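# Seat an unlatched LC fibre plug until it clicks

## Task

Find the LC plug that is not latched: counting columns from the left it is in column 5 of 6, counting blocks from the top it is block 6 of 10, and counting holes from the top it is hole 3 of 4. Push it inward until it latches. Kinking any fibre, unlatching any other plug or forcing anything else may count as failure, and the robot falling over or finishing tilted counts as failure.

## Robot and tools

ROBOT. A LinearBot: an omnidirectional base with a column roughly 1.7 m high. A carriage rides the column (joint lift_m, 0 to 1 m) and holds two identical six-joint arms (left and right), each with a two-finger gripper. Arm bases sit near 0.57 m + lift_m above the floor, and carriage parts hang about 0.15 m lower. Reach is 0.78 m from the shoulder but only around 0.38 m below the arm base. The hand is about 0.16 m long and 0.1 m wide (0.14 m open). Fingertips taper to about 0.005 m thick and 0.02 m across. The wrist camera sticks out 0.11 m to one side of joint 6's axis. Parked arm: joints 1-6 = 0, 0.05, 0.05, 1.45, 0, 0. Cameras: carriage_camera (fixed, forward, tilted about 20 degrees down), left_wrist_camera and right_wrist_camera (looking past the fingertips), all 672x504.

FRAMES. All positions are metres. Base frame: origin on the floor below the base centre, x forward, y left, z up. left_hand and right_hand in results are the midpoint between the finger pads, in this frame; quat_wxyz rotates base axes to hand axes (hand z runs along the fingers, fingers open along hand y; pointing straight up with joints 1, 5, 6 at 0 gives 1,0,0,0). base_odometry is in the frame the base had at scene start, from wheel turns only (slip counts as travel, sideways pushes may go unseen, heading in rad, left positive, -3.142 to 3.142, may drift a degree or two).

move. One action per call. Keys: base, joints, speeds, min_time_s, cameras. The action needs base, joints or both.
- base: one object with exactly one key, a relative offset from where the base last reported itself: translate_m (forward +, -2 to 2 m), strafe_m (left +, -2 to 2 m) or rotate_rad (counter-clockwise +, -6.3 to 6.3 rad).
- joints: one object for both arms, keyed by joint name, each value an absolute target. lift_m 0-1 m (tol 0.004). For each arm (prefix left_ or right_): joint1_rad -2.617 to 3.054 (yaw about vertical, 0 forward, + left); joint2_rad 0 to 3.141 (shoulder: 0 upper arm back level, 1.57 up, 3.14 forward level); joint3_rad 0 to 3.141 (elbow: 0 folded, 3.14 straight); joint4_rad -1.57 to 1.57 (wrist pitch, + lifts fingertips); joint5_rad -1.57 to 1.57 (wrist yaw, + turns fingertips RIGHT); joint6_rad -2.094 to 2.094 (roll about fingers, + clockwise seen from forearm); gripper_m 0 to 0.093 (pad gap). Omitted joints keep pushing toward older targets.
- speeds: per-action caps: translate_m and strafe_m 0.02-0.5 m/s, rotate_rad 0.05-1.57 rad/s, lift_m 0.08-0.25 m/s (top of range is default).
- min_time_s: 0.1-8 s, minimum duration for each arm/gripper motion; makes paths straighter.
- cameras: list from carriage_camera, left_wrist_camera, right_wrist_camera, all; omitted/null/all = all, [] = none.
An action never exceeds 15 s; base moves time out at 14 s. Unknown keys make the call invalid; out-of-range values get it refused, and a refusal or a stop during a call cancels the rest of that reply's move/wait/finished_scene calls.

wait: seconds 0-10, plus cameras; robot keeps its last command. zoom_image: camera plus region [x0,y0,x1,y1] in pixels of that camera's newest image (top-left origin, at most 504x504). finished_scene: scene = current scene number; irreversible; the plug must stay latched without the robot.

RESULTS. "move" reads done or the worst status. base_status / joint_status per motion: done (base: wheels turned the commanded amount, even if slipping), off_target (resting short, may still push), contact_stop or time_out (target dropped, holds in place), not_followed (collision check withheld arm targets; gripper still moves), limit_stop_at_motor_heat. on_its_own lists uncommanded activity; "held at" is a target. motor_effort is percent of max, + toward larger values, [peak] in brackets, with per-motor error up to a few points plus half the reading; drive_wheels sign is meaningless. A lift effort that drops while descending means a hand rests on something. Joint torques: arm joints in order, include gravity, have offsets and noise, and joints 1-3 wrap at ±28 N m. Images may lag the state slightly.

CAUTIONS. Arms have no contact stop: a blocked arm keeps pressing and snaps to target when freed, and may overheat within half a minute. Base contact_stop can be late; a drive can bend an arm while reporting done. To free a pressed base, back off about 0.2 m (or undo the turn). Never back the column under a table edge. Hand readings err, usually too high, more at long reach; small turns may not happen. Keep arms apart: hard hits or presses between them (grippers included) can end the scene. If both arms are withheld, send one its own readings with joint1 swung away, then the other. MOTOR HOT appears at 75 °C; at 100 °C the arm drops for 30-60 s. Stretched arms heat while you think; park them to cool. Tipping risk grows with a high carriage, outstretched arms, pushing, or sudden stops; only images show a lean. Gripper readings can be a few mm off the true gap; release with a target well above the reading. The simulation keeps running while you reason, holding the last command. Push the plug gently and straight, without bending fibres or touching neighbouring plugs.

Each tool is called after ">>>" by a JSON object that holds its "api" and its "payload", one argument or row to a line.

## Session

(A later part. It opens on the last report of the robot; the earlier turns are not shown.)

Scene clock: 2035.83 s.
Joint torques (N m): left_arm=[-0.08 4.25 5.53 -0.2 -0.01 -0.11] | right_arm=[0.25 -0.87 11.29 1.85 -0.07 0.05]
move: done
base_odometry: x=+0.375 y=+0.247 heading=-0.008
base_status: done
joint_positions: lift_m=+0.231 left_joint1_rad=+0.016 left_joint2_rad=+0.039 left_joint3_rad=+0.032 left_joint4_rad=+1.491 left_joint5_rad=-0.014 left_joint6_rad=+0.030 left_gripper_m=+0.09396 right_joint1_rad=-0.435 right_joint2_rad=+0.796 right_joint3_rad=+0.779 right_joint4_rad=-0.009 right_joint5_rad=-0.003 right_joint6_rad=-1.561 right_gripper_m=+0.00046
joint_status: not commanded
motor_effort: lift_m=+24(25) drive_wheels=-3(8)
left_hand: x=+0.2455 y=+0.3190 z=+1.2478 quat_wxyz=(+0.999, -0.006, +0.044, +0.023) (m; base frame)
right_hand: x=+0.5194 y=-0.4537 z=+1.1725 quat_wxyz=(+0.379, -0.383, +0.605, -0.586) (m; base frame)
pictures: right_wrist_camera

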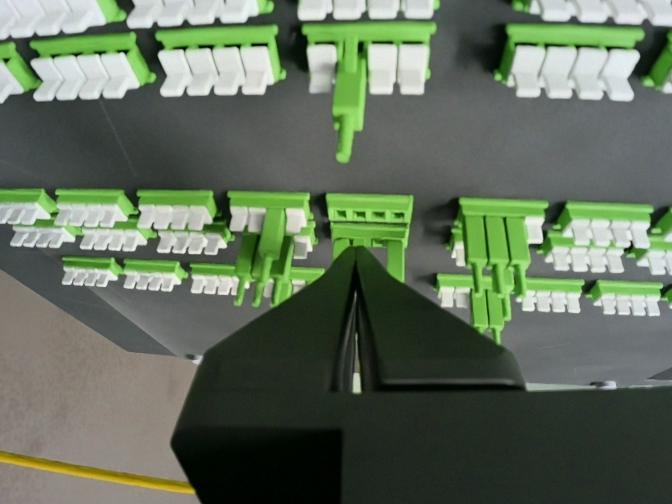

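>>> {"api": "move", "payload": {
  "base": {"translate_m": -0.025},
  "speeds": {"translate_m": 0.05},
  "cameras": ["right_wrist_camera"]
}}

>>> {"api": "zoom_image", "payload": {
  "camera": "right_wrist_camera",
  "region": [310, 150, 410, 250]
}}

Scene clock: 2043.47 s.
Joint torques (N m): left_arm=[-0.05 4.22 5.46 -0.22 -0.02 -0.11] | right_arm=[0.27 -0.85 11.29 1.86 -0.07 0.04]
move: done
base_odometry: x=+0.350 y=+0.247 heading=-0.008
base_status: done
joint_positions: lift_m=+0.231 left_joint1_rad=+0.016 left_joint2_rad=+0.039 left_joint3_rad=+0.032 left_joint4_rad=+1.491 left_joint5_rad=-0.014 left_joint6_rad=+0.030 left_gripper_m=+0.09396 right_joint1_rad=-0.435 right_joint2_rad=+0.796 right_joint3_rad=+0.779 right_joint4_rad=-0.009 right_joint5_rad=-0.003 right_joint6_rad=-1.561 right_gripper_m=+0.00046
joint_status: not commanded
motor_effort: lift_m=+25(25) drive_wheels=+3(9)
left_hand: x=+0.2455 y=+0.3190 z=+1.2478 quat_wxyz=(+0.999, -0.006, +0.044, +0.023) (m; base frame)
right_hand: x=+0.5194 y=-0.4537 z=+1.1725 quat_wxyz=(+0.379, -0.383, +0.605, -0.586) (m; base frame)
pictures: right_wrist_camera

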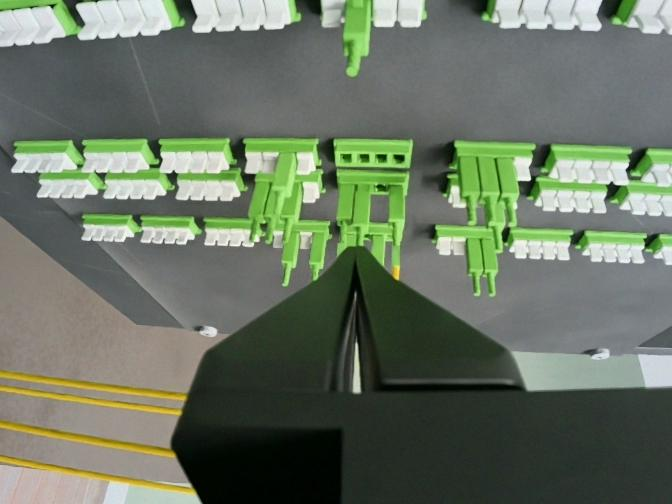

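Scaled by 5.040 from the camera's 672x504 image, which has a finer 960x720 frame.

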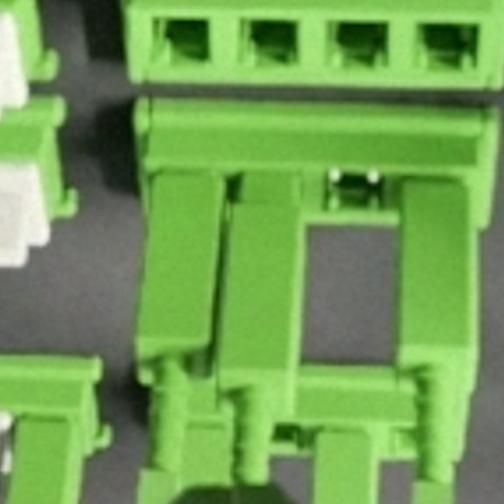

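>>> {"api": "move", "payload": {
  "base": {"strafe_m": -0.0025},
  "joints": {"lift_m":0.2322},
  "speeds": {"strafe_m": 0.02},
  "cameras": []
}}

>>> {"api": "move", "payload": {
  "base": {"translate_m": 0.021},
  "speeds": {"translate_m": 0.05},
  "cameras": ["right_wrist_camera"]
}}

>>> {"api": "zoom_image", "payload": {
  "camera": "right_wrist_camera",
  "region": [310, 170, 410, 270]
}}

>>> {"api": "move", "payload": {
  "base": {"translate_m": 0.003},
  "speeds": {"translate_m": 0.04},
  "cameras": ["right_wrist_camera"]
}}

>>> {"api": "zoom_image", "payload": {
  "camera": "right_wrist_camera",
  "region": [310, 180, 410, 280]
}}

Scene clock: 2058.77 s.
Joint torques (N m): left_arm=[-0.08 4.14 5.35 -0.23 -0.03 -0.11] | right_arm=[0.25 -0.94 11.3 1.84 -0.07 0.05]
move: done
base_odometry: x=+0.350 y=+0.244 heading=-0.008
base_status: done
joint_positions: lift_m=+0.232 left_joint1_rad=+0.016 left_joint2_rad=+0.039 left_joint3_rad=+0.032 left_joint4_rad=+1.491 left_joint5_rad=-0.014 left_joint6_rad=+0.030 left_gripper_m=+0.09396 right_joint1_rad=-0.435 right_joint2_rad=+0.796 right_joint3_rad=+0.779 right_joint4_rad=-0.009 right_joint5_rad=-0.003 right_joint6_rad=-1.561 right_gripper_m=+0.00046
joint_status: all done
motor_effort: lift_m=+25(28) drive_wheels=+0(8)
left_hand: x=+0.2455 y=+0.3190 z=+1.2487 quat_wxyz=(+0.999, -0.007, +0.044, +0.023) (m; base frame)
right_hand: x=+0.5194 y=-0.4537 z=+1.1734 quat_wxyz=(+0.379, -0.383, +0.605, -0.586) (m; base frame)
pictures: none
No camera images: "cameras" was empty.

Scene clock: 2059.70 s.
Joint torques (N m): left_arm=[-0.14 4.21 5.46 -0.23 0 -0.11] | right_arm=[0.27 -0.87 11.28 1.85 -0.07 0.05]
move: done
base_odometry: x=+0.371 y=+0.244 heading=-0.008
base_status: done
joint_positions: lift_m=+0.232 left_joint1_rad=+0.016 left_joint2_rad=+0.039 left_joint3_rad=+0.032 left_joint4_rad=+1.491 left_joint5_rad=-0.014 left_joint6_rad=+0.030 left_gripper_m=+0.09396 right_joint1_rad=-0.435 right_joint2_rad=+0.796 right_joint3_rad=+0.779 right_joint4_rad=-0.009 right_joint5_rad=-0.003 right_joint6_rad=-1.561 right_gripper_m=+0.00046
joint_status: not commanded
motor_effort: lift_m=+25(25) drive_wheels=-4(7)
left_hand: x=+0.2455 y=+0.3190 z=+1.2487 quat_wxyz=(+0.999, -0.007, +0.044, +0.023) (m; base frame)
right_hand: x=+0.5194 y=-0.4537 z=+1.1734 quat_wxyz=(+0.379, -0.383, +0.605, -0.586) (m; base frame)
pictures: right_wrist_camera

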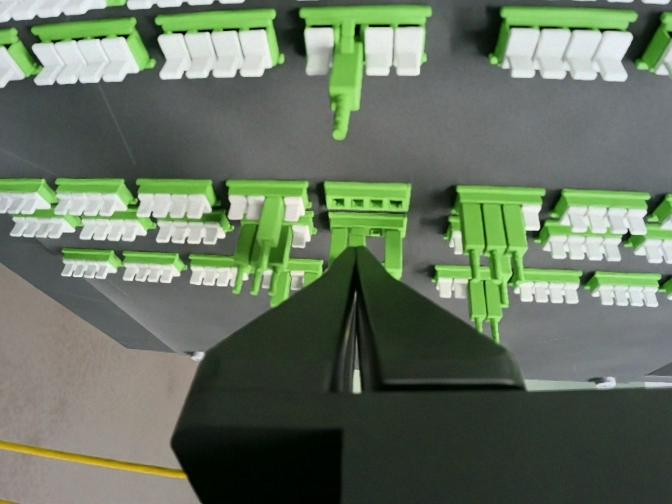

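Scaled by 5.040 from the camera's 672x504 image, which has a finer 960x720 frame.

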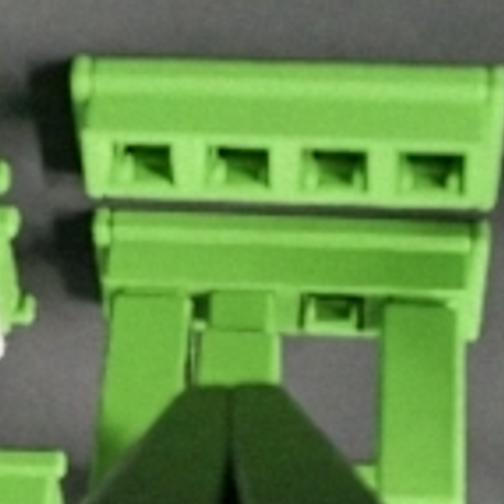

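Scene clock: 2060.30 s.
Joint torques (N m): left_arm=[-0.12 4.11 5.52 -0.21 0.02 -0.11] | right_arm=[0.08 -0.77 11.28 1.87 -0.05 0.05]
move: done
base_odometry: x=+0.374 y=+0.244 heading=-0.008
base_status: done
joint_positions: lift_m=+0.232 left_joint1_rad=+0.016 left_joint2_rad=+0.039 left_joint3_rad=+0.032 left_joint4_rad=+1.490 left_joint5_rad=-0.014 left_joint6_rad=+0.030 left_gripper_m=+0.09396 right_joint1_rad=-0.433 right_joint2_rad=+0.795 right_joint3_rad=+0.779 right_joint4_rad=-0.010 right_joint5_rad=-0.004 right_joint6_rad=-1.561 right_gripper_m=+0.00046
joint_status: not commanded
motor_effort: lift_m=+25(25) drive_wheels=+0(8)
left_hand: x=+0.2456 y=+0.3190 z=+1.2487 quat_wxyz=(+0.999, -0.007, +0.044, +0.023) (m; base frame)
right_hand: x=+0.5195 y=-0.4528 z=+1.1734 quat_wxyz=(+0.380, -0.384, +0.605, -0.585) (m; base frame)
pictures: right_wrist_camera

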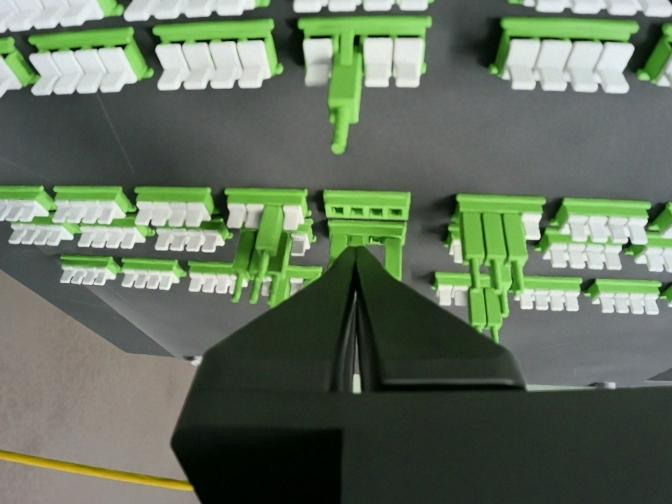

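Scaled by 5.040 from the camera's 672x504 image, which has a finer 960x720 frame.

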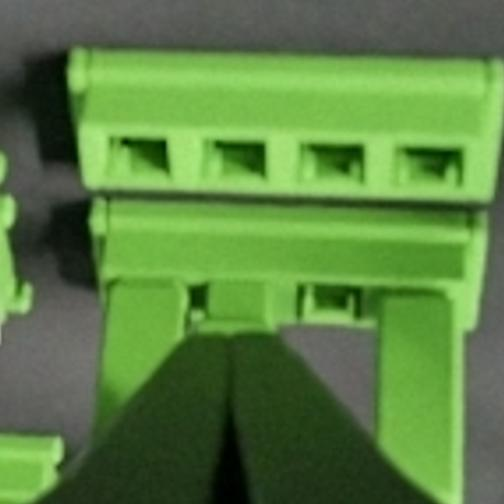

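>>> {"api": "move", "payload": {
  "base": {"translate_m": -0.016},
  "speeds": {"translate_m": 0.05},
  "cameras": []
}}

>>> {"api": "move", "payload": {
  "base": {"strafe_m": -0.003},
  "speeds": {"strafe_m": 0.02},
  "cameras": ["right_wrist_camera"]
}}

>>> {"api": "zoom_image", "payload": {
  "camera": "right_wrist_camera",
  "region": [310, 160, 410, 260]
}}

>>> {"api": "move", "payload": {
  "base": {"translate_m": 0.013},
  "speeds": {"translate_m": 0.04},
  "cameras": ["right_wrist_camera"]
}}

>>> {"api": "zoom_image", "payload": {
  "camera": "right_wrist_camera",
  "region": [310, 170, 410, 270]
}}

Scene clock: 2076.10 s.
Joint torques (N m): left_arm=[-0.05 4.1 5.46 -0.21 -0.02 -0.1] | right_arm=[0.08 -0.75 11.28 1.87 -0.06 0.05]
move: done
base_odometry: x=+0.358 y=+0.244 heading=-0.008
base_status: done
joint_positions: lift_m=+0.232 left_joint1_rad=+0.016 left_joint2_rad=+0.039 left_joint3_rad=+0.032 left_joint4_rad=+1.490 left_joint5_rad=-0.014 left_joint6_rad=+0.030 left_gripper_m=+0.09396 right_joint1_rad=-0.433 right_joint2_rad=+0.795 right_joint3_rad=+0.779 right_joint4_rad=-0.010 right_joint5_rad=-0.004 right_joint6_rad=-1.561 right_gripper_m=+0.00046
joint_status: not commanded
motor_effort: lift_m=+25(25) drive_wheels=-1(8)
left_hand: x=+0.2456 y=+0.3190 z=+1.2487 quat_wxyz=(+0.999, -0.007, +0.044, +0.023) (m; base frame)
right_hand: x=+0.5195 y=-0.4528 z=+1.1734 quat_wxyz=(+0.380, -0.384, +0.605, -0.585) (m; base frame)
pictures: none
No camera images: "cameras" was empty.

Scene clock: 2076.83 s.
Joint torques (N m): left_arm=[-0.06 4.14 5.38 -0.21 0.02 -0.13] | right_arm=[0.01 -0.75 11.29 1.85 -0.03 0.05]
move: done
base_odometry: x=+0.358 y=+0.241 heading=-0.008
base_status: done
joint_positions: lift_m=+0.232 left_joint1_rad=+0.016 left_joint2_rad=+0.039 left_joint3_rad=+0.032 left_joint4_rad=+1.490 left_joint5_rad=-0.014 left_joint6_rad=+0.030 left_gripper_m=+0.09396 right_joint1_rad=-0.432 right_joint2_rad=+0.795 right_joint3_rad=+0.779 right_joint4_rad=-0.010 right_joint5_rad=-0.008 right_joint6_rad=-1.561 right_gripper_m=+0.00046
joint_status: not commanded
motor_effort: lift_m=+25(25) drive_wheels=+0(5)
left_hand: x=+0.2456 y=+0.3190 z=+1.2487 quat_wxyz=(+0.999, -0.007, +0.044, +0.023) (m; base frame)
right_hand: x=+0.5198 y=-0.4521 z=+1.1734 quat_wxyz=(+0.381, -0.385, +0.604, -0.585) (m; base frame)
pictures: right_wrist_camera

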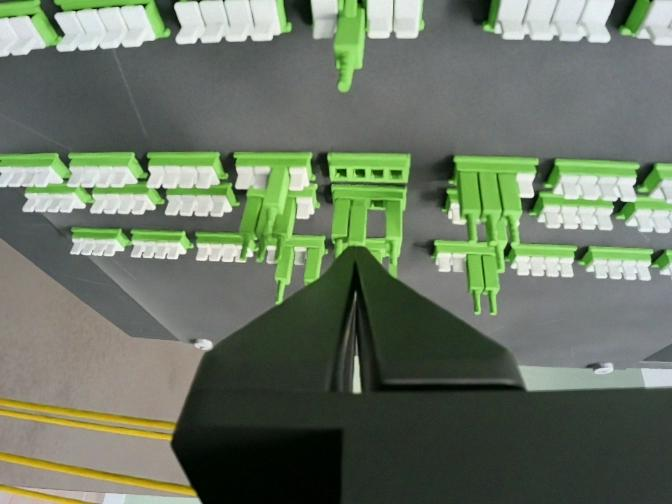

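Scaled by 5.040 from the camera's 672x504 image, which has a finer 960x720 frame.

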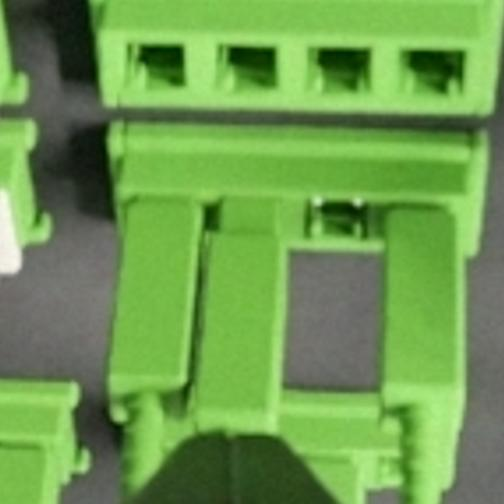

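Scene clock: 2077.63 s.
Joint torques (N m): left_arm=[-0.05 4.11 5.56 -0.23 -0.01 -0.1] | right_arm=[-0.05 -0.76 11.28 1.87 -0.03 0.04]
move: done
base_odometry: x=+0.371 y=+0.241 heading=-0.008
base_status: done
joint_positions: lift_m=+0.232 left_joint1_rad=+0.016 left_joint2_rad=+0.039 left_joint3_rad=+0.032 left_joint4_rad=+1.491 left_joint5_rad=-0.014 left_joint6_rad=+0.030 left_gripper_m=+0.09396 right_joint1_rad=-0.432 right_joint2_rad=+0.795 right_joint3_rad=+0.779 right_joint4_rad=-0.010 right_joint5_rad=-0.009 right_joint6_rad=-1.561 right_gripper_m=+0.00046
joint_status: not commanded
motor_effort: lift_m=+25(25) drive_wheels=+0(7)
left_hand: x=+0.2455 y=+0.3190 z=+1.2487 quat_wxyz=(+0.999, -0.007, +0.044, +0.023) (m; base frame)
right_hand: x=+0.5201 y=-0.4516 z=+1.1734 quat_wxyz=(+0.382, -0.386, +0.603, -0.584) (m; base frame)
pictures: right_wrist_camera

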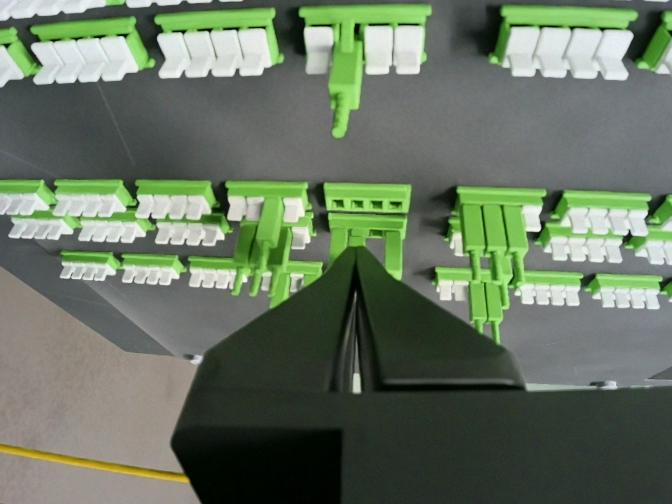

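Scaled by 5.040 from the camera's 672x504 image, which has a finer 960x720 frame.

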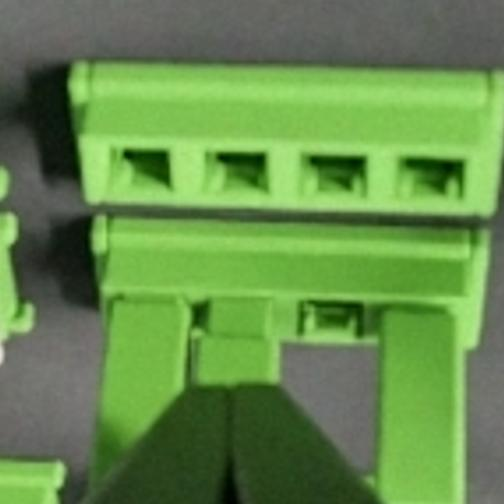

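>>> {"api": "move", "payload": {
  "base": {"translate_m": -0.012},
  "speeds": {"translate_m": 0.05},
  "cameras": []
}}

>>> {"api": "move", "payload": {
  "base": {"strafe_m": 0.003},
  "speeds": {"strafe_m": 0.02},
  "joints": {"right_gripper_m":0.006,"right_joint5_rad":0.02,"right_joint1_rad":-0.455},
  "cameras": ["right_wrist_camera"]
}}

>>> {"api": "zoom_image", "payload": {
  "camera": "right_wrist_camera",
  "region": [300, 160, 420, 280]
}}

Scene clock: 2103.23 s.
Joint torques (N m): left_arm=[-0.12 4.23 5.46 -0.24 -0.02 -0.13] | right_arm=[-0.08 -0.75 11.28 1.87 0 0.05]
move: done
base_odometry: x=+0.359 y=+0.241 heading=-0.008
base_status: done
joint_positions: lift_m=+0.232 left_joint1_rad=+0.016 left_joint2_rad=+0.039 left_joint3_rad=+0.032 left_joint4_rad=+1.491 left_joint5_rad=-0.014 left_joint6_rad=+0.030 left_gripper_m=+0.09396 right_joint1_rad=-0.432 right_joint2_rad=+0.795 right_joint3_rad=+0.779 right_joint4_rad=-0.010 right_joint5_rad=-0.010 right_joint6_rad=-1.561 right_gripper_m=+0.00046
joint_status: not commanded
motor_effort: lift_m=+25(25) drive_wheels=-2(9)
left_hand: x=+0.2455 y=+0.3190 z=+1.2487 quat_wxyz=(+0.999, -0.007, +0.044, +0.023) (m; base frame)
right_hand: x=+0.5201 y=-0.4515 z=+1.1734 quat_wxyz=(+0.382, -0.386, +0.603, -0.584) (m; base frame)
pictures: none
No camera images: "cameras" was empty.

Scene clock: 2103.97 s.
Joint torques (N m): left_arm=[-0.13 4.21 5.48 -0.25 -0.04 -0.14] | right_arm=[-0.75 -0.79 11.33 1.86 0.08 0.04]
move: done
base_odometry: x=+0.359 y=+0.244 heading=-0.008
base_status: done
joint_positions: lift_m=+0.232 left_joint1_rad=+0.016 left_joint2_rad=+0.039 left_joint3_rad=+0.032 left_joint4_rad=+1.491 left_joint5_rad=-0.014 left_joint6_rad=+0.030 left_gripper_m=+0.09396 right_joint1_rad=-0.448 right_joint2_rad=+0.795 right_joint3_rad=+0.779 right_joint4_rad=-0.010 right_joint5_rad=+0.002 right_joint6_rad=-1.561 right_gripper_m=+0.00592
joint_status: all done
motor_effort: lift_m=+25(25) drive_wheels=+1(7)
left_hand: x=+0.2455 y=+0.3190 z=+1.2487 quat_wxyz=(+0.999, -0.007, +0.044, +0.023) (m; base frame)
right_hand: x=+0.5170 y=-0.4582 z=+1.1734 quat_wxyz=(+0.374, -0.378, +0.609, -0.589) (m; base frame)
pictures: right_wrist_camera

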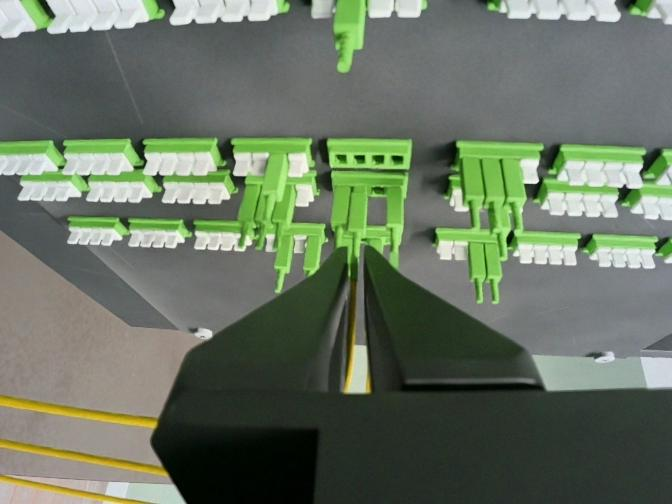

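Scaled by 4.200 from the camera's 672x504 image, which has a finer 960x720 frame.

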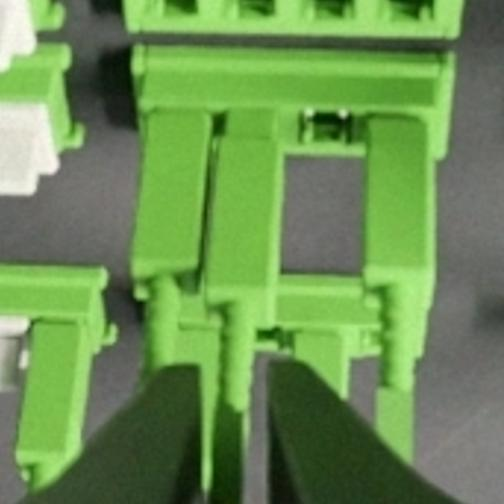

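>>> {"api": "move", "payload": {
  "base": {"strafe_m": -0.002},
  "speeds": {"strafe_m": 0.02},
  "cameras": ["right_wrist_camera"]
}}

>>> {"api": "zoom_image", "payload": {
  "camera": "right_wrist_camera",
  "region": [300, 160, 420, 280]
}}

>>> {"api": "move", "payload": {
  "base": {"translate_m": 0.005},
  "speeds": {"translate_m": 0.03},
  "cameras": ["right_wrist_camera"]
}}

>>> {"api": "zoom_image", "payload": {
  "camera": "right_wrist_camera",
  "region": [300, 170, 420, 290]
}}

Scene clock: 2120.43 s.
Joint torques (N m): left_arm=[-0.16 4.22 5.5 -0.22 -0.02 -0.11] | right_arm=[-0.75 -0.75 11.28 1.87 0.1 0.04]
move: done
base_odometry: x=+0.359 y=+0.242 heading=-0.008
base_status: done
joint_positions: lift_m=+0.232 left_joint1_rad=+0.016 left_joint2_rad=+0.039 left_joint3_rad=+0.032 left_joint4_rad=+1.491 left_joint5_rad=-0.013 left_joint6_rad=+0.030 left_gripper_m=+0.09396 right_joint1_rad=-0.448 right_joint2_rad=+0.795 right_joint3_rad=+0.779 right_joint4_rad=-0.010 right_joint5_rad=+0.003 right_joint6_rad=-1.561 right_gripper_m=+0.00592
joint_status: not commanded
motor_effort: lift_m=+25(25) drive_wheels=+1(8)
left_hand: x=+0.2455 y=+0.3189 z=+1.2487 quat_wxyz=(+0.999, -0.006, +0.044, +0.023) (m; base frame)
right_hand: x=+0.5168 y=-0.4585 z=+1.1734 quat_wxyz=(+0.373, -0.377, +0.609, -0.590) (m; base frame)
pictures: right_wrist_camera

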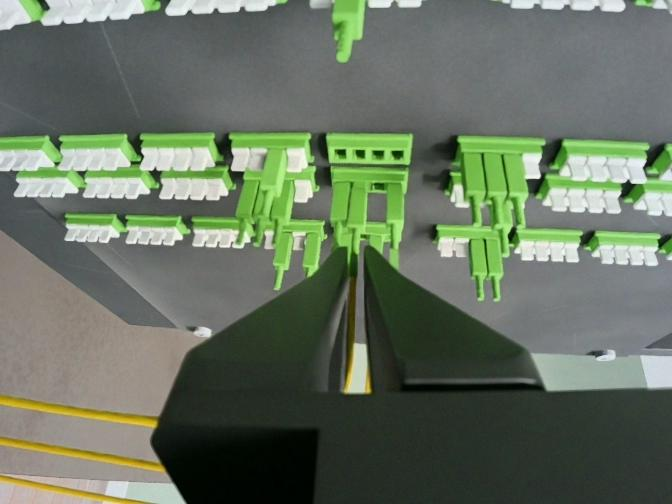

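Scaled by 4.200 from the camera's 672x504 image, which has a finer 960x720 frame.

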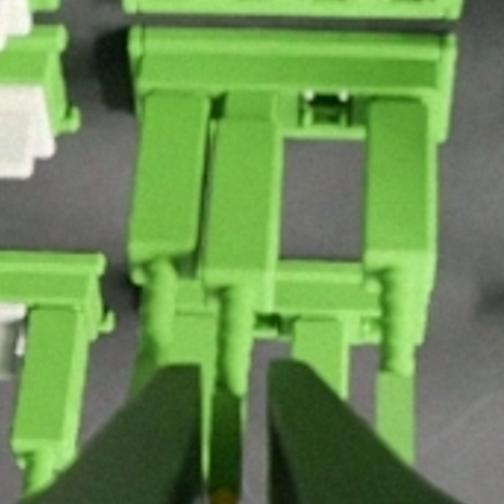

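Scene clock: 2121.03 s.
Joint torques (N m): left_arm=[-0.21 4.23 5.5 -0.21 0 -0.13] | right_arm=[-0.75 -0.75 11.28 1.87 0.08 0.05]
move: done
base_odometry: x=+0.364 y=+0.242 heading=-0.008
base_status: done
joint_positions: lift_m=+0.232 left_joint1_rad=+0.016 left_joint2_rad=+0.039 left_joint3_rad=+0.032 left_joint4_rad=+1.491 left_joint5_rad=-0.013 left_joint6_rad=+0.030 left_gripper_m=+0.09396 right_joint1_rad=-0.448 right_joint2_rad=+0.795 right_joint3_rad=+0.779 right_joint4_rad=-0.009 right_joint5_rad=+0.004 right_joint6_rad=-1.561 right_gripper_m=+0.00592
joint_status: not commanded
motor_effort: lift_m=+25(25) drive_wheels=-2(6)
left_hand: x=+0.2455 y=+0.3189 z=+1.2487 quat_wxyz=(+0.999, -0.006, +0.044, +0.023) (m; base frame)
right_hand: x=+0.5168 y=-0.4586 z=+1.1735 quat_wxyz=(+0.373, -0.377, +0.609, -0.590) (m; base frame)
pictures: right_wrist_camera

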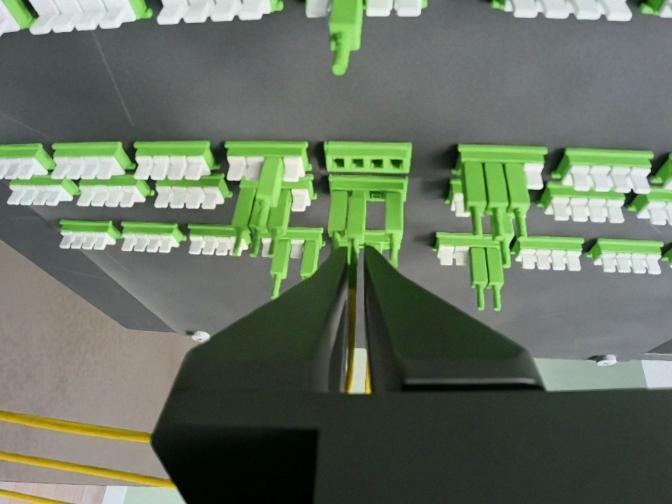

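Scaled by 4.200 from the camera's 672x504 image, which has a finer 960x720 frame.

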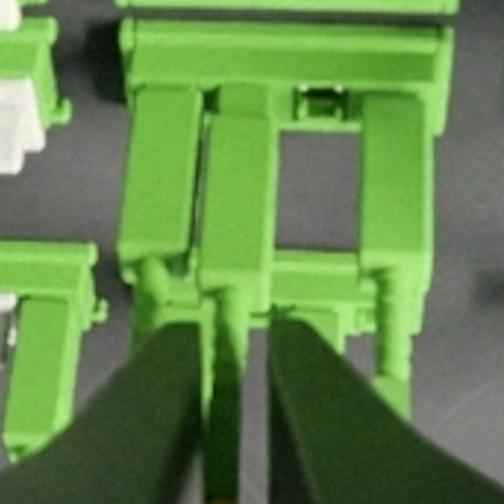

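>>> {"api": "move", "payload": {
  "joints": {"right_gripper_m":0.003,"lift_m":0.2317},
  "min_time_s": 1,
  "cameras": ["right_wrist_camera"]
}}

>>> {"api": "zoom_image", "payload": {
  "camera": "right_wrist_camera",
  "region": [300, 170, 420, 290]
}}

>>> {"api": "move", "payload": {
  "base": {"translate_m": 0.004},
  "speeds": {"translate_m": 0.03},
  "cameras": ["right_wrist_camera"]
}}

>>> {"api": "zoom_image", "payload": {
  "camera": "right_wrist_camera",
  "region": [300, 170, 420, 290]
}}

Scene clock: 2136.37 s.
Joint torques (N m): left_arm=[-0.09 4.18 5.45 -0.22 -0.05 -0.13] | right_arm=[-0.76 -0.75 11.28 1.87 0.07 0.05]
move: done
base_odometry: x=+0.364 y=+0.242 heading=-0.008
base_status: not commanded
joint_positions: lift_m=+0.232 left_joint1_rad=+0.016 left_joint2_rad=+0.039 left_joint3_rad=+0.032 left_joint4_rad=+1.491 left_joint5_rad=-0.013 left_joint6_rad=+0.030 left_gripper_m=+0.09396 right_joint1_rad=-0.448 right_joint2_rad=+0.795 right_joint3_rad=+0.779 right_joint4_rad=-0.010 right_joint5_rad=+0.004 right_joint6_rad=-1.561 right_gripper_m=+0.00324
joint_status: all done
motor_effort: lift_m=+22(23) drive_wheels=-2(6)
left_hand: x=+0.2455 y=+0.3189 z=+1.2486 quat_wxyz=(+0.999, -0.006, +0.044, +0.023) (m; base frame)
right_hand: x=+0.5168 y=-0.4586 z=+1.1732 quat_wxyz=(+0.373, -0.377, +0.609, -0.590) (m; base frame)
pictures: right_wrist_camera

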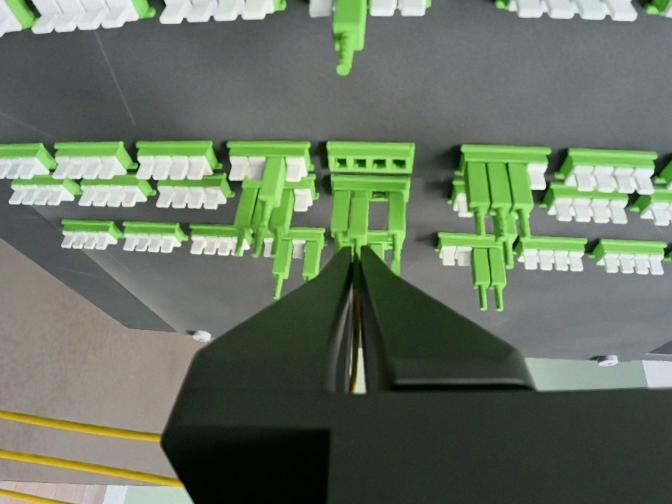

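Scaled by 4.200 from the camera's 672x504 image, which has a finer 960x720 frame.

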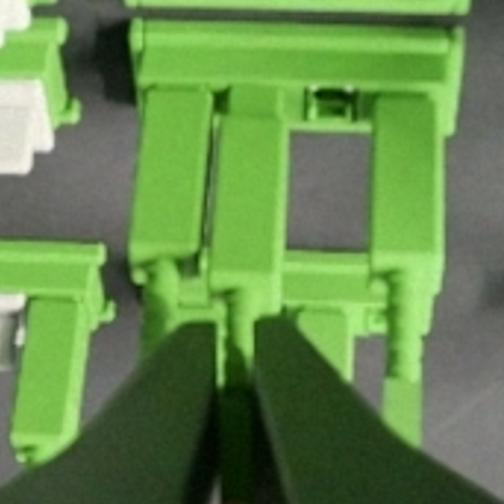

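Scene clock: 2136.93 s.
Joint torques (N m): left_arm=[-0.23 4.15 5.55 -0.21 0.01 -0.11] | right_arm=[-0.75 -0.02 11.33 2.01 0.04 0.05]
move: done
base_odometry: x=+0.368 y=+0.242 heading=-0.008
base_status: done
joint_positions: lift_m=+0.232 left_joint1_rad=+0.016 left_joint2_rad=+0.039 left_joint3_rad=+0.032 left_joint4_rad=+1.491 left_joint5_rad=-0.013 left_joint6_rad=+0.030 left_gripper_m=+0.09396 right_joint1_rad=-0.448 right_joint2_rad=+0.789 right_joint3_rad=+0.779 right_joint4_rad=-0.023 right_joint5_rad=+0.008 right_joint6_rad=-1.561 right_gripper_m=+0.00324
joint_status: not commanded
motor_effort: lift_m=+22(22) drive_wheels=+2(7)
left_hand: x=+0.2455 y=+0.3189 z=+1.2486 quat_wxyz=(+0.999, -0.006, +0.044, +0.023) (m; base frame)
right_hand: x=+0.5150 y=-0.4585 z=+1.1719 quat_wxyz=(+0.370, -0.377, +0.612, -0.588) (m; base frame)
pictures: right_wrist_camera

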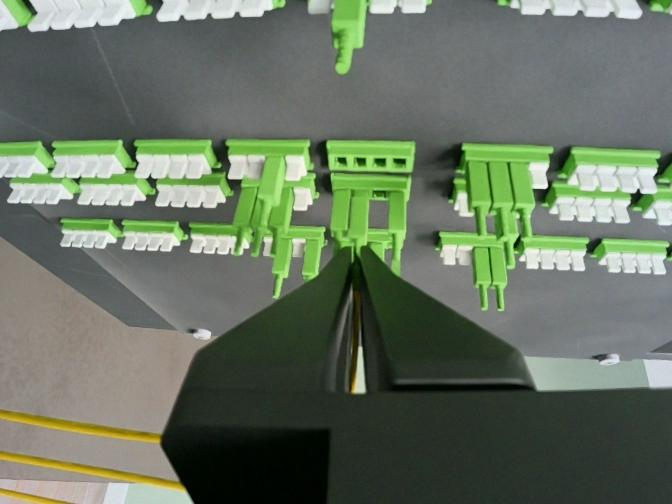

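Scaled by 4.200 from the camera's 672x504 image, which has a finer 960x720 frame.

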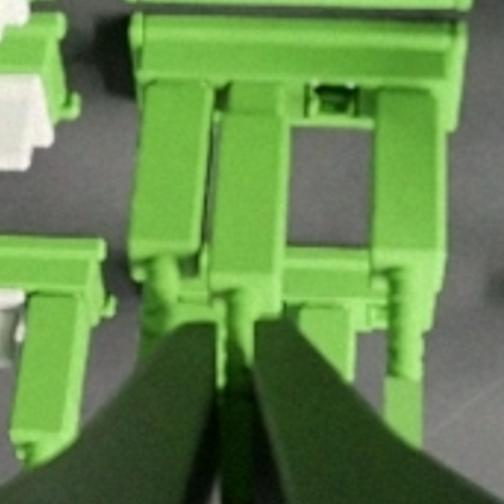

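>>> {"api": "move", "payload": {
  "base": {"translate_m": -0.006},
  "joints": {"right_gripper_m":0.008},
  "speeds": {"translate_m": 0.03},
  "cameras": ["right_wrist_camera"]
}}

>>> {"api": "zoom_image", "payload": {
  "camera": "right_wrist_camera",
  "region": [300, 150, 420, 270]
}}

>>> {"api": "move", "payload": {
  "base": {"strafe_m": 0.012},
  "speeds": {"strafe_m": 0.03},
  "cameras": ["right_wrist_camera"]
}}

>>> {"api": "zoom_image", "payload": {
  "camera": "right_wrist_camera",
  "region": [300, 150, 420, 270]
}}

Scene clock: 2253.80 s.
Joint torques (N m): left_arm=[-0.08 4.21 5.49 -0.24 -0.01 -0.11] | right_arm=[-0.75 -0.49 11.28 1.87 0.03 0.05]
move: done
base_odometry: x=+0.362 y=+0.242 heading=-0.008
base_status: done
joint_positions: lift_m=+0.232 left_joint1_rad=+0.016 left_joint2_rad=+0.039 left_joint3_rad=+0.032 left_joint4_rad=+1.491 left_joint5_rad=-0.013 left_joint6_rad=+0.030 left_gripper_m=+0.09396 right_joint1_rad=-0.448 right_joint2_rad=+0.793 right_joint3_rad=+0.779 right_joint4_rad=-0.010 right_joint5_rad=+0.008 right_joint6_rad=-1.561 right_gripper_m=+0.00791
joint_status: all done
motor_effort: lift_m=+23(23) drive_wheels=+1(6)
left_hand: x=+0.2455 y=+0.3189 z=+1.2486 quat_wxyz=(+0.999, -0.006, +0.044, +0.023) (m; base frame)
right_hand: x=+0.5159 y=-0.4589 z=+1.1741 quat_wxyz=(+0.372, -0.376, +0.609, -0.591) (m; base frame)
pictures: right_wrist_camera

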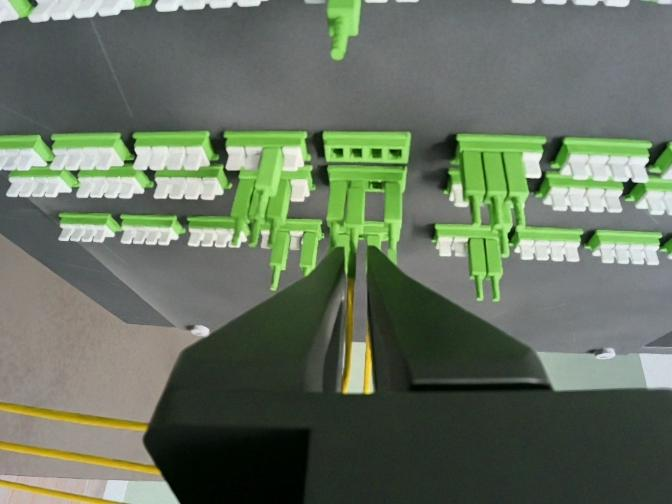

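Scaled by 4.200 from the camera's 672x504 image, which has a finer 960x720 frame.

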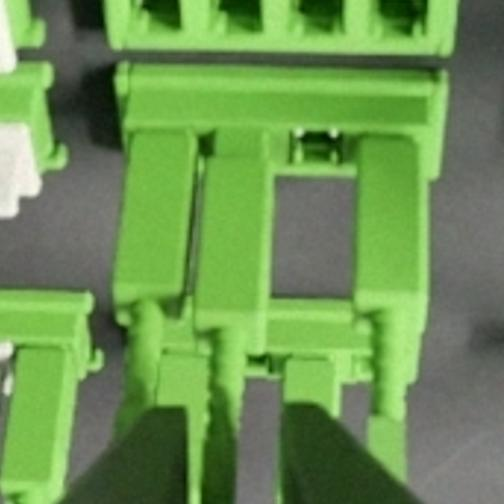

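Scene clock: 2254.70 s.
Joint torques (N m): left_arm=[-0.12 4.15 5.45 -0.21 0.02 -0.12] | right_arm=[-0.75 -0.49 11.25 1.88 0.04 0.05]
move: done
base_odometry: x=+0.362 y=+0.254 heading=-0.008
base_status: done
joint_positions: lift_m=+0.232 left_joint1_rad=+0.016 left_joint2_rad=+0.039 left_joint3_rad=+0.032 left_joint4_rad=+1.491 left_joint5_rad=-0.013 left_joint6_rad=+0.030 left_gripper_m=+0.09396 right_joint1_rad=-0.448 right_joint2_rad=+0.793 right_joint3_rad=+0.779 right_joint4_rad=-0.010 right_joint5_rad=+0.008 right_joint6_rad=-1.561 right_gripper_m=+0.00791
joint_status: not commanded
motor_effort: lift_m=+22(22) drive_wheels=-2(8)
left_hand: x=+0.2455 y=+0.3189 z=+1.2486 quat_wxyz=(+0.999, -0.006, +0.044, +0.023) (m; base frame)
right_hand: x=+0.5159 y=-0.4590 z=+1.1741 quat_wxyz=(+0.372, -0.375, +0.609, -0.591) (m; base frame)
pictures: right_wrist_camera

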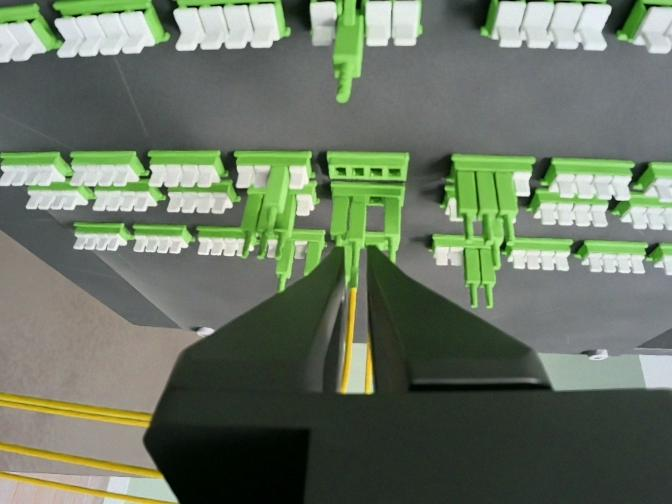

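Scaled by 4.200 from the camera's 672x504 image, which has a finer 960x720 frame.

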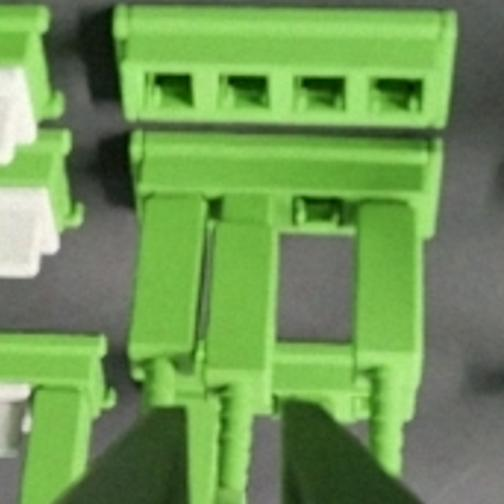

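>>> {"api": "move", "payload": {
  "base": {"translate_m": -0.14},
  "speeds": {"translate_m": 0.1},
  "cameras": []
}}

>>> {"api": "move", "payload": {
  "base": {"rotate_rad": 0.007},
  "joints": {"right_gripper_m":0.03,"right_joint1_rad":0,"right_joint5_rad":0,"right_joint6_rad":0,"right_joint4_rad":0.02},
  "min_time_s": 2.5,
  "cameras": []
}}

>>> {"api": "move", "payload": {
  "base": {"strafe_m": -0.16},
  "speeds": {"strafe_m": 0.15},
  "cameras": ["carriage_camera","right_wrist_camera"]
}}

>>> {"api": "zoom_image", "payload": {
  "camera": "right_wrist_camera",
  "region": [270, 50, 430, 250]
}}

Scene clock: 2266.77 s.
Joint torques (N m): left_arm=[-0.13 4.21 5.45 -0.22 -0.02 -0.13] | right_arm=[-0.75 -0.5 11.28 1.86 0.03 0.05]
move: done
base_odometry: x=+0.222 y=+0.255 heading=-0.008
base_status: done
joint_positions: lift_m=+0.232 left_joint1_rad=+0.016 left_joint2_rad=+0.039 left_joint3_rad=+0.032 left_joint4_rad=+1.491 left_joint5_rad=-0.013 left_joint6_rad=+0.030 left_gripper_m=+0.09396 right_joint1_rad=-0.448 right_joint2_rad=+0.793 right_joint3_rad=+0.779 right_joint4_rad=-0.010 right_joint5_rad=+0.008 right_joint6_rad=-1.561 right_gripper_m=+0.00791
joint_status: not commanded
motor_effort: lift_m=+22(22) drive_wheels=-4(8)
left_hand: x=+0.2455 y=+0.3189 z=+1.2486 quat_wxyz=(+0.999, -0.006, +0.044, +0.023) (m; base frame)
right_hand: x=+0.5159 y=-0.4590 z=+1.1741 quat_wxyz=(+0.372, -0.375, +0.609, -0.591) (m; base frame)
pictures: none
No camera images: "cameras" was empty.

Scene clock: 2269.67 s.
Joint torques (N m): left_arm=[-0.06 4.15 5.48 -0.23 -0.01 -0.15] | right_arm=[0.39 -0.58 11.28 1.99 -0.18 0.15]
move: done
base_odometry: x=+0.222 y=+0.255 heading=-0.002
base_status: done
joint_positions: lift_m=+0.232 left_joint1_rad=+0.016 left_joint2_rad=+0.039 left_joint3_rad=+0.032 left_joint4_rad=+1.491 left_joint5_rad=-0.013 left_joint6_rad=+0.030 left_gripper_m=+0.09396 right_joint1_rad=-0.007 right_joint2_rad=+0.793 right_joint3_rad=+0.779 right_joint4_rad=+0.007 right_joint5_rad=+0.008 right_joint6_rad=-0.012 right_gripper_m=+0.02991
joint_status: all done
motor_effort: lift_m=+22(23) drive_wheels=-2(8)
left_hand: x=+0.2455 y=+0.3189 z=+1.2486 quat_wxyz=(+0.999, -0.006, +0.044, +0.023) (m; base frame)
right_hand: x=+0.5490 y=-0.3199 z=+1.1779 quat_wxyz=(+0.704, +0.001, +0.710, -0.010) (m; base frame)
pictures: none
No camera images: "cameras" was empty.

Scene clock: 2271.70 s.
Joint torques (N m): left_arm=[-0.12 4.15 5.42 -0.23 0 -0.11] | right_arm=[0.38 -0.57 11.28 1.97 -0.19 0.13]
move: done
base_odometry: x=+0.222 y=+0.095 heading=-0.002
base_status: done
joint_positions: lift_m=+0.232 left_joint1_rad=+0.016 left_joint2_rad=+0.039 left_joint3_rad=+0.032 left_joint4_rad=+1.491 left_joint5_rad=-0.014 left_joint6_rad=+0.030 left_gripper_m=+0.09396 right_joint1_rad=-0.006 right_joint2_rad=+0.793 right_joint3_rad=+0.779 right_joint4_rad=+0.009 right_joint5_rad=+0.008 right_joint6_rad=-0.010 right_gripper_m=+0.02991
joint_status: not commanded
motor_effort: lift_m=+22(23) drive_wheels=+0(8)
left_hand: x=+0.2455 y=+0.3190 z=+1.2486 quat_wxyz=(+0.999, -0.007, +0.044, +0.023) (m; base frame)
right_hand: x=+0.5490 y=-0.3198 z=+1.1784 quat_wxyz=(+0.705, +0.002, +0.709, -0.009) (m; base frame)
pictures: carriage_camera, right_wrist_camera

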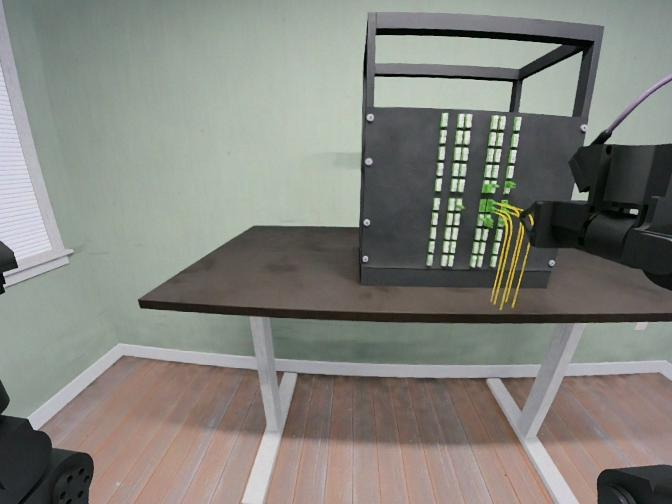

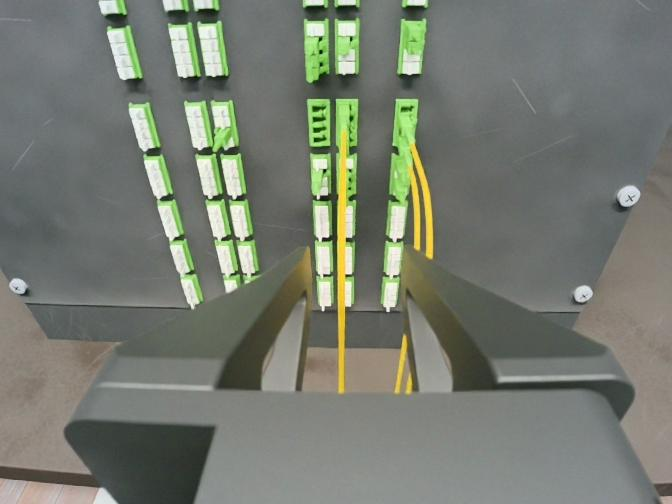

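Scaled by 2.520 from the camera's 672x504 image, which has a finer 960x720 frame.

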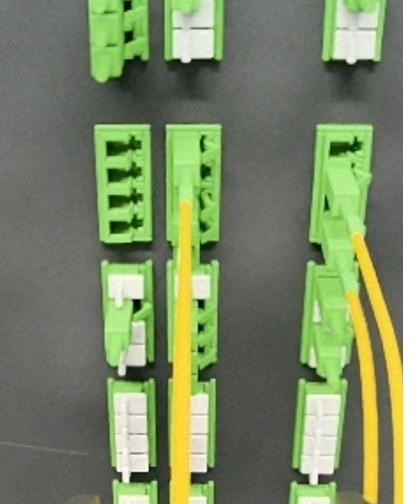

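>>> {"api": "move", "payload": {
  "base": {"translate_m": 0.04},
  "joints": {"right_joint1_rad":0.012,"right_joint5_rad":-0.012,"lift_m":0.229},
  "speeds": {"translate_m": 0.05},
  "cameras": ["right_wrist_camera"]
}}

>>> {"api": "zoom_image", "payload": {
  "camera": "right_wrist_camera",
  "region": [260, 100, 430, 300]
}}

Scene clock: 2293.10 s.
Joint torques (N m): left_arm=[-0.06 4.25 5.35 -0.24 -0.02 -0.12] | right_arm=[0.38 -0.55 11.29 1.94 -0.26 0.13]
move: done
base_odometry: x=+0.262 y=+0.095 heading=-0.002
base_status: done
joint_positions: lift_m=+0.229 left_joint1_rad=+0.016 left_joint2_rad=+0.039 left_joint3_rad=+0.032 left_joint4_rad=+1.492 left_joint5_rad=-0.014 left_joint6_rad=+0.030 left_gripper_m=+0.09396 right_joint1_rad=+0.006 right_joint2_rad=+0.793 right_joint3_rad=+0.779 right_joint4_rad=+0.012 right_joint5_rad=+0.005 right_joint6_rad=-0.009 right_gripper_m=+0.02991
joint_status: all done
motor_effort: lift_m=+22(24) drive_wheels=-4(7)
left_hand: x=+0.2453 y=+0.3190 z=+1.2459 quat_wxyz=(+0.999, -0.007, +0.043, +0.023) (m; base frame)
right_hand: x=+0.5490 y=-0.3154 z=+1.1765 quat_wxyz=(+0.706, -0.003, +0.708, -0.003) (m; base frame)
pictures: right_wrist_camera

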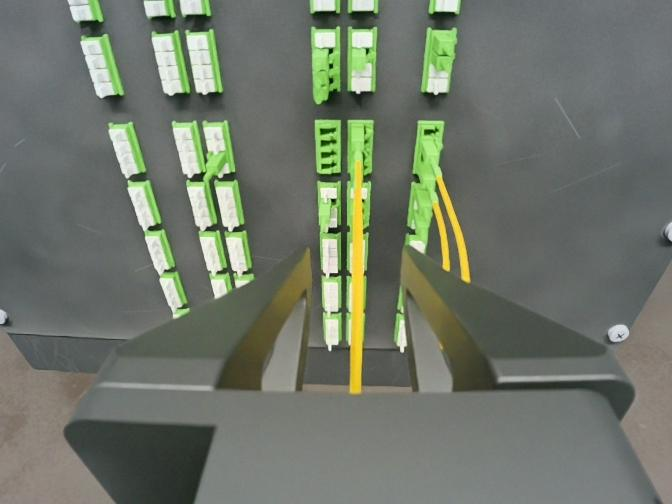

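Scaled by 2.520 from the camera's 672x504 image, which has a finer 960x720 frame.

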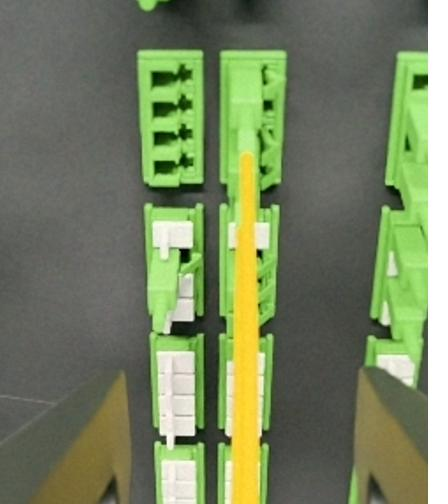

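>>> {"api": "move", "payload": {
  "base": {"translate_m": 0.03},
  "speeds": {"translate_m": 0.05},
  "cameras": ["right_wrist_camera"]
}}

>>> {"api": "zoom_image", "payload": {
  "camera": "right_wrist_camera",
  "region": [290, 130, 430, 300]
}}

Scene clock: 2303.43 s.
Joint torques (N m): left_arm=[-0.02 4.08 5.44 -0.25 -0.02 -0.12] | right_arm=[0.36 -0.55 11.28 1.94 -0.27 0.13]
move: done
base_odometry: x=+0.292 y=+0.094 heading=-0.002
base_status: done
joint_positions: lift_m=+0.229 left_joint1_rad=+0.016 left_joint2_rad=+0.039 left_joint3_rad=+0.032 left_joint4_rad=+1.492 left_joint5_rad=-0.014 left_joint6_rad=+0.030 left_gripper_m=+0.09396 right_joint1_rad=+0.006 right_joint2_rad=+0.793 right_joint3_rad=+0.779 right_joint4_rad=+0.012 right_joint5_rad=+0.005 right_joint6_rad=-0.009 right_gripper_m=+0.02991
joint_status: not commanded
motor_effort: lift_m=+22(23) drive_wheels=-2(9)
left_hand: x=+0.2453 y=+0.3190 z=+1.2459 quat_wxyz=(+0.999, -0.007, +0.043, +0.023) (m; base frame)
right_hand: x=+0.5490 y=-0.3154 z=+1.1765 quat_wxyz=(+0.706, -0.003, +0.708, -0.003) (m; base frame)
pictures: right_wrist_camera

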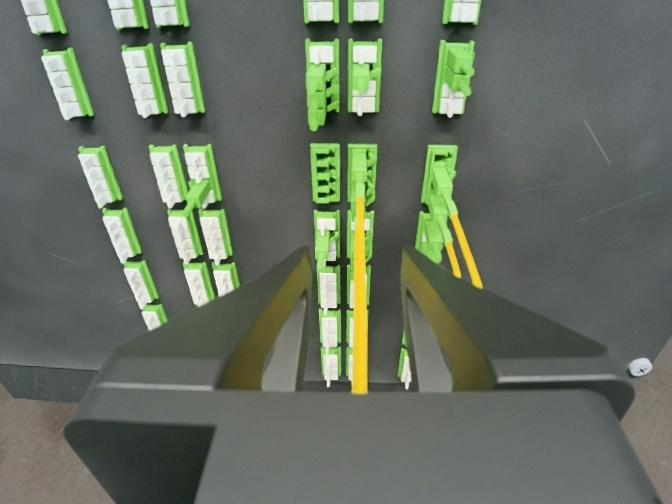

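Scaled by 2.965 from the camera's 672x504 image, which has a finer 960x720 frame.

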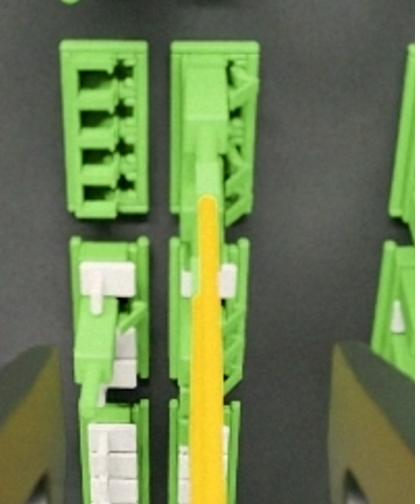

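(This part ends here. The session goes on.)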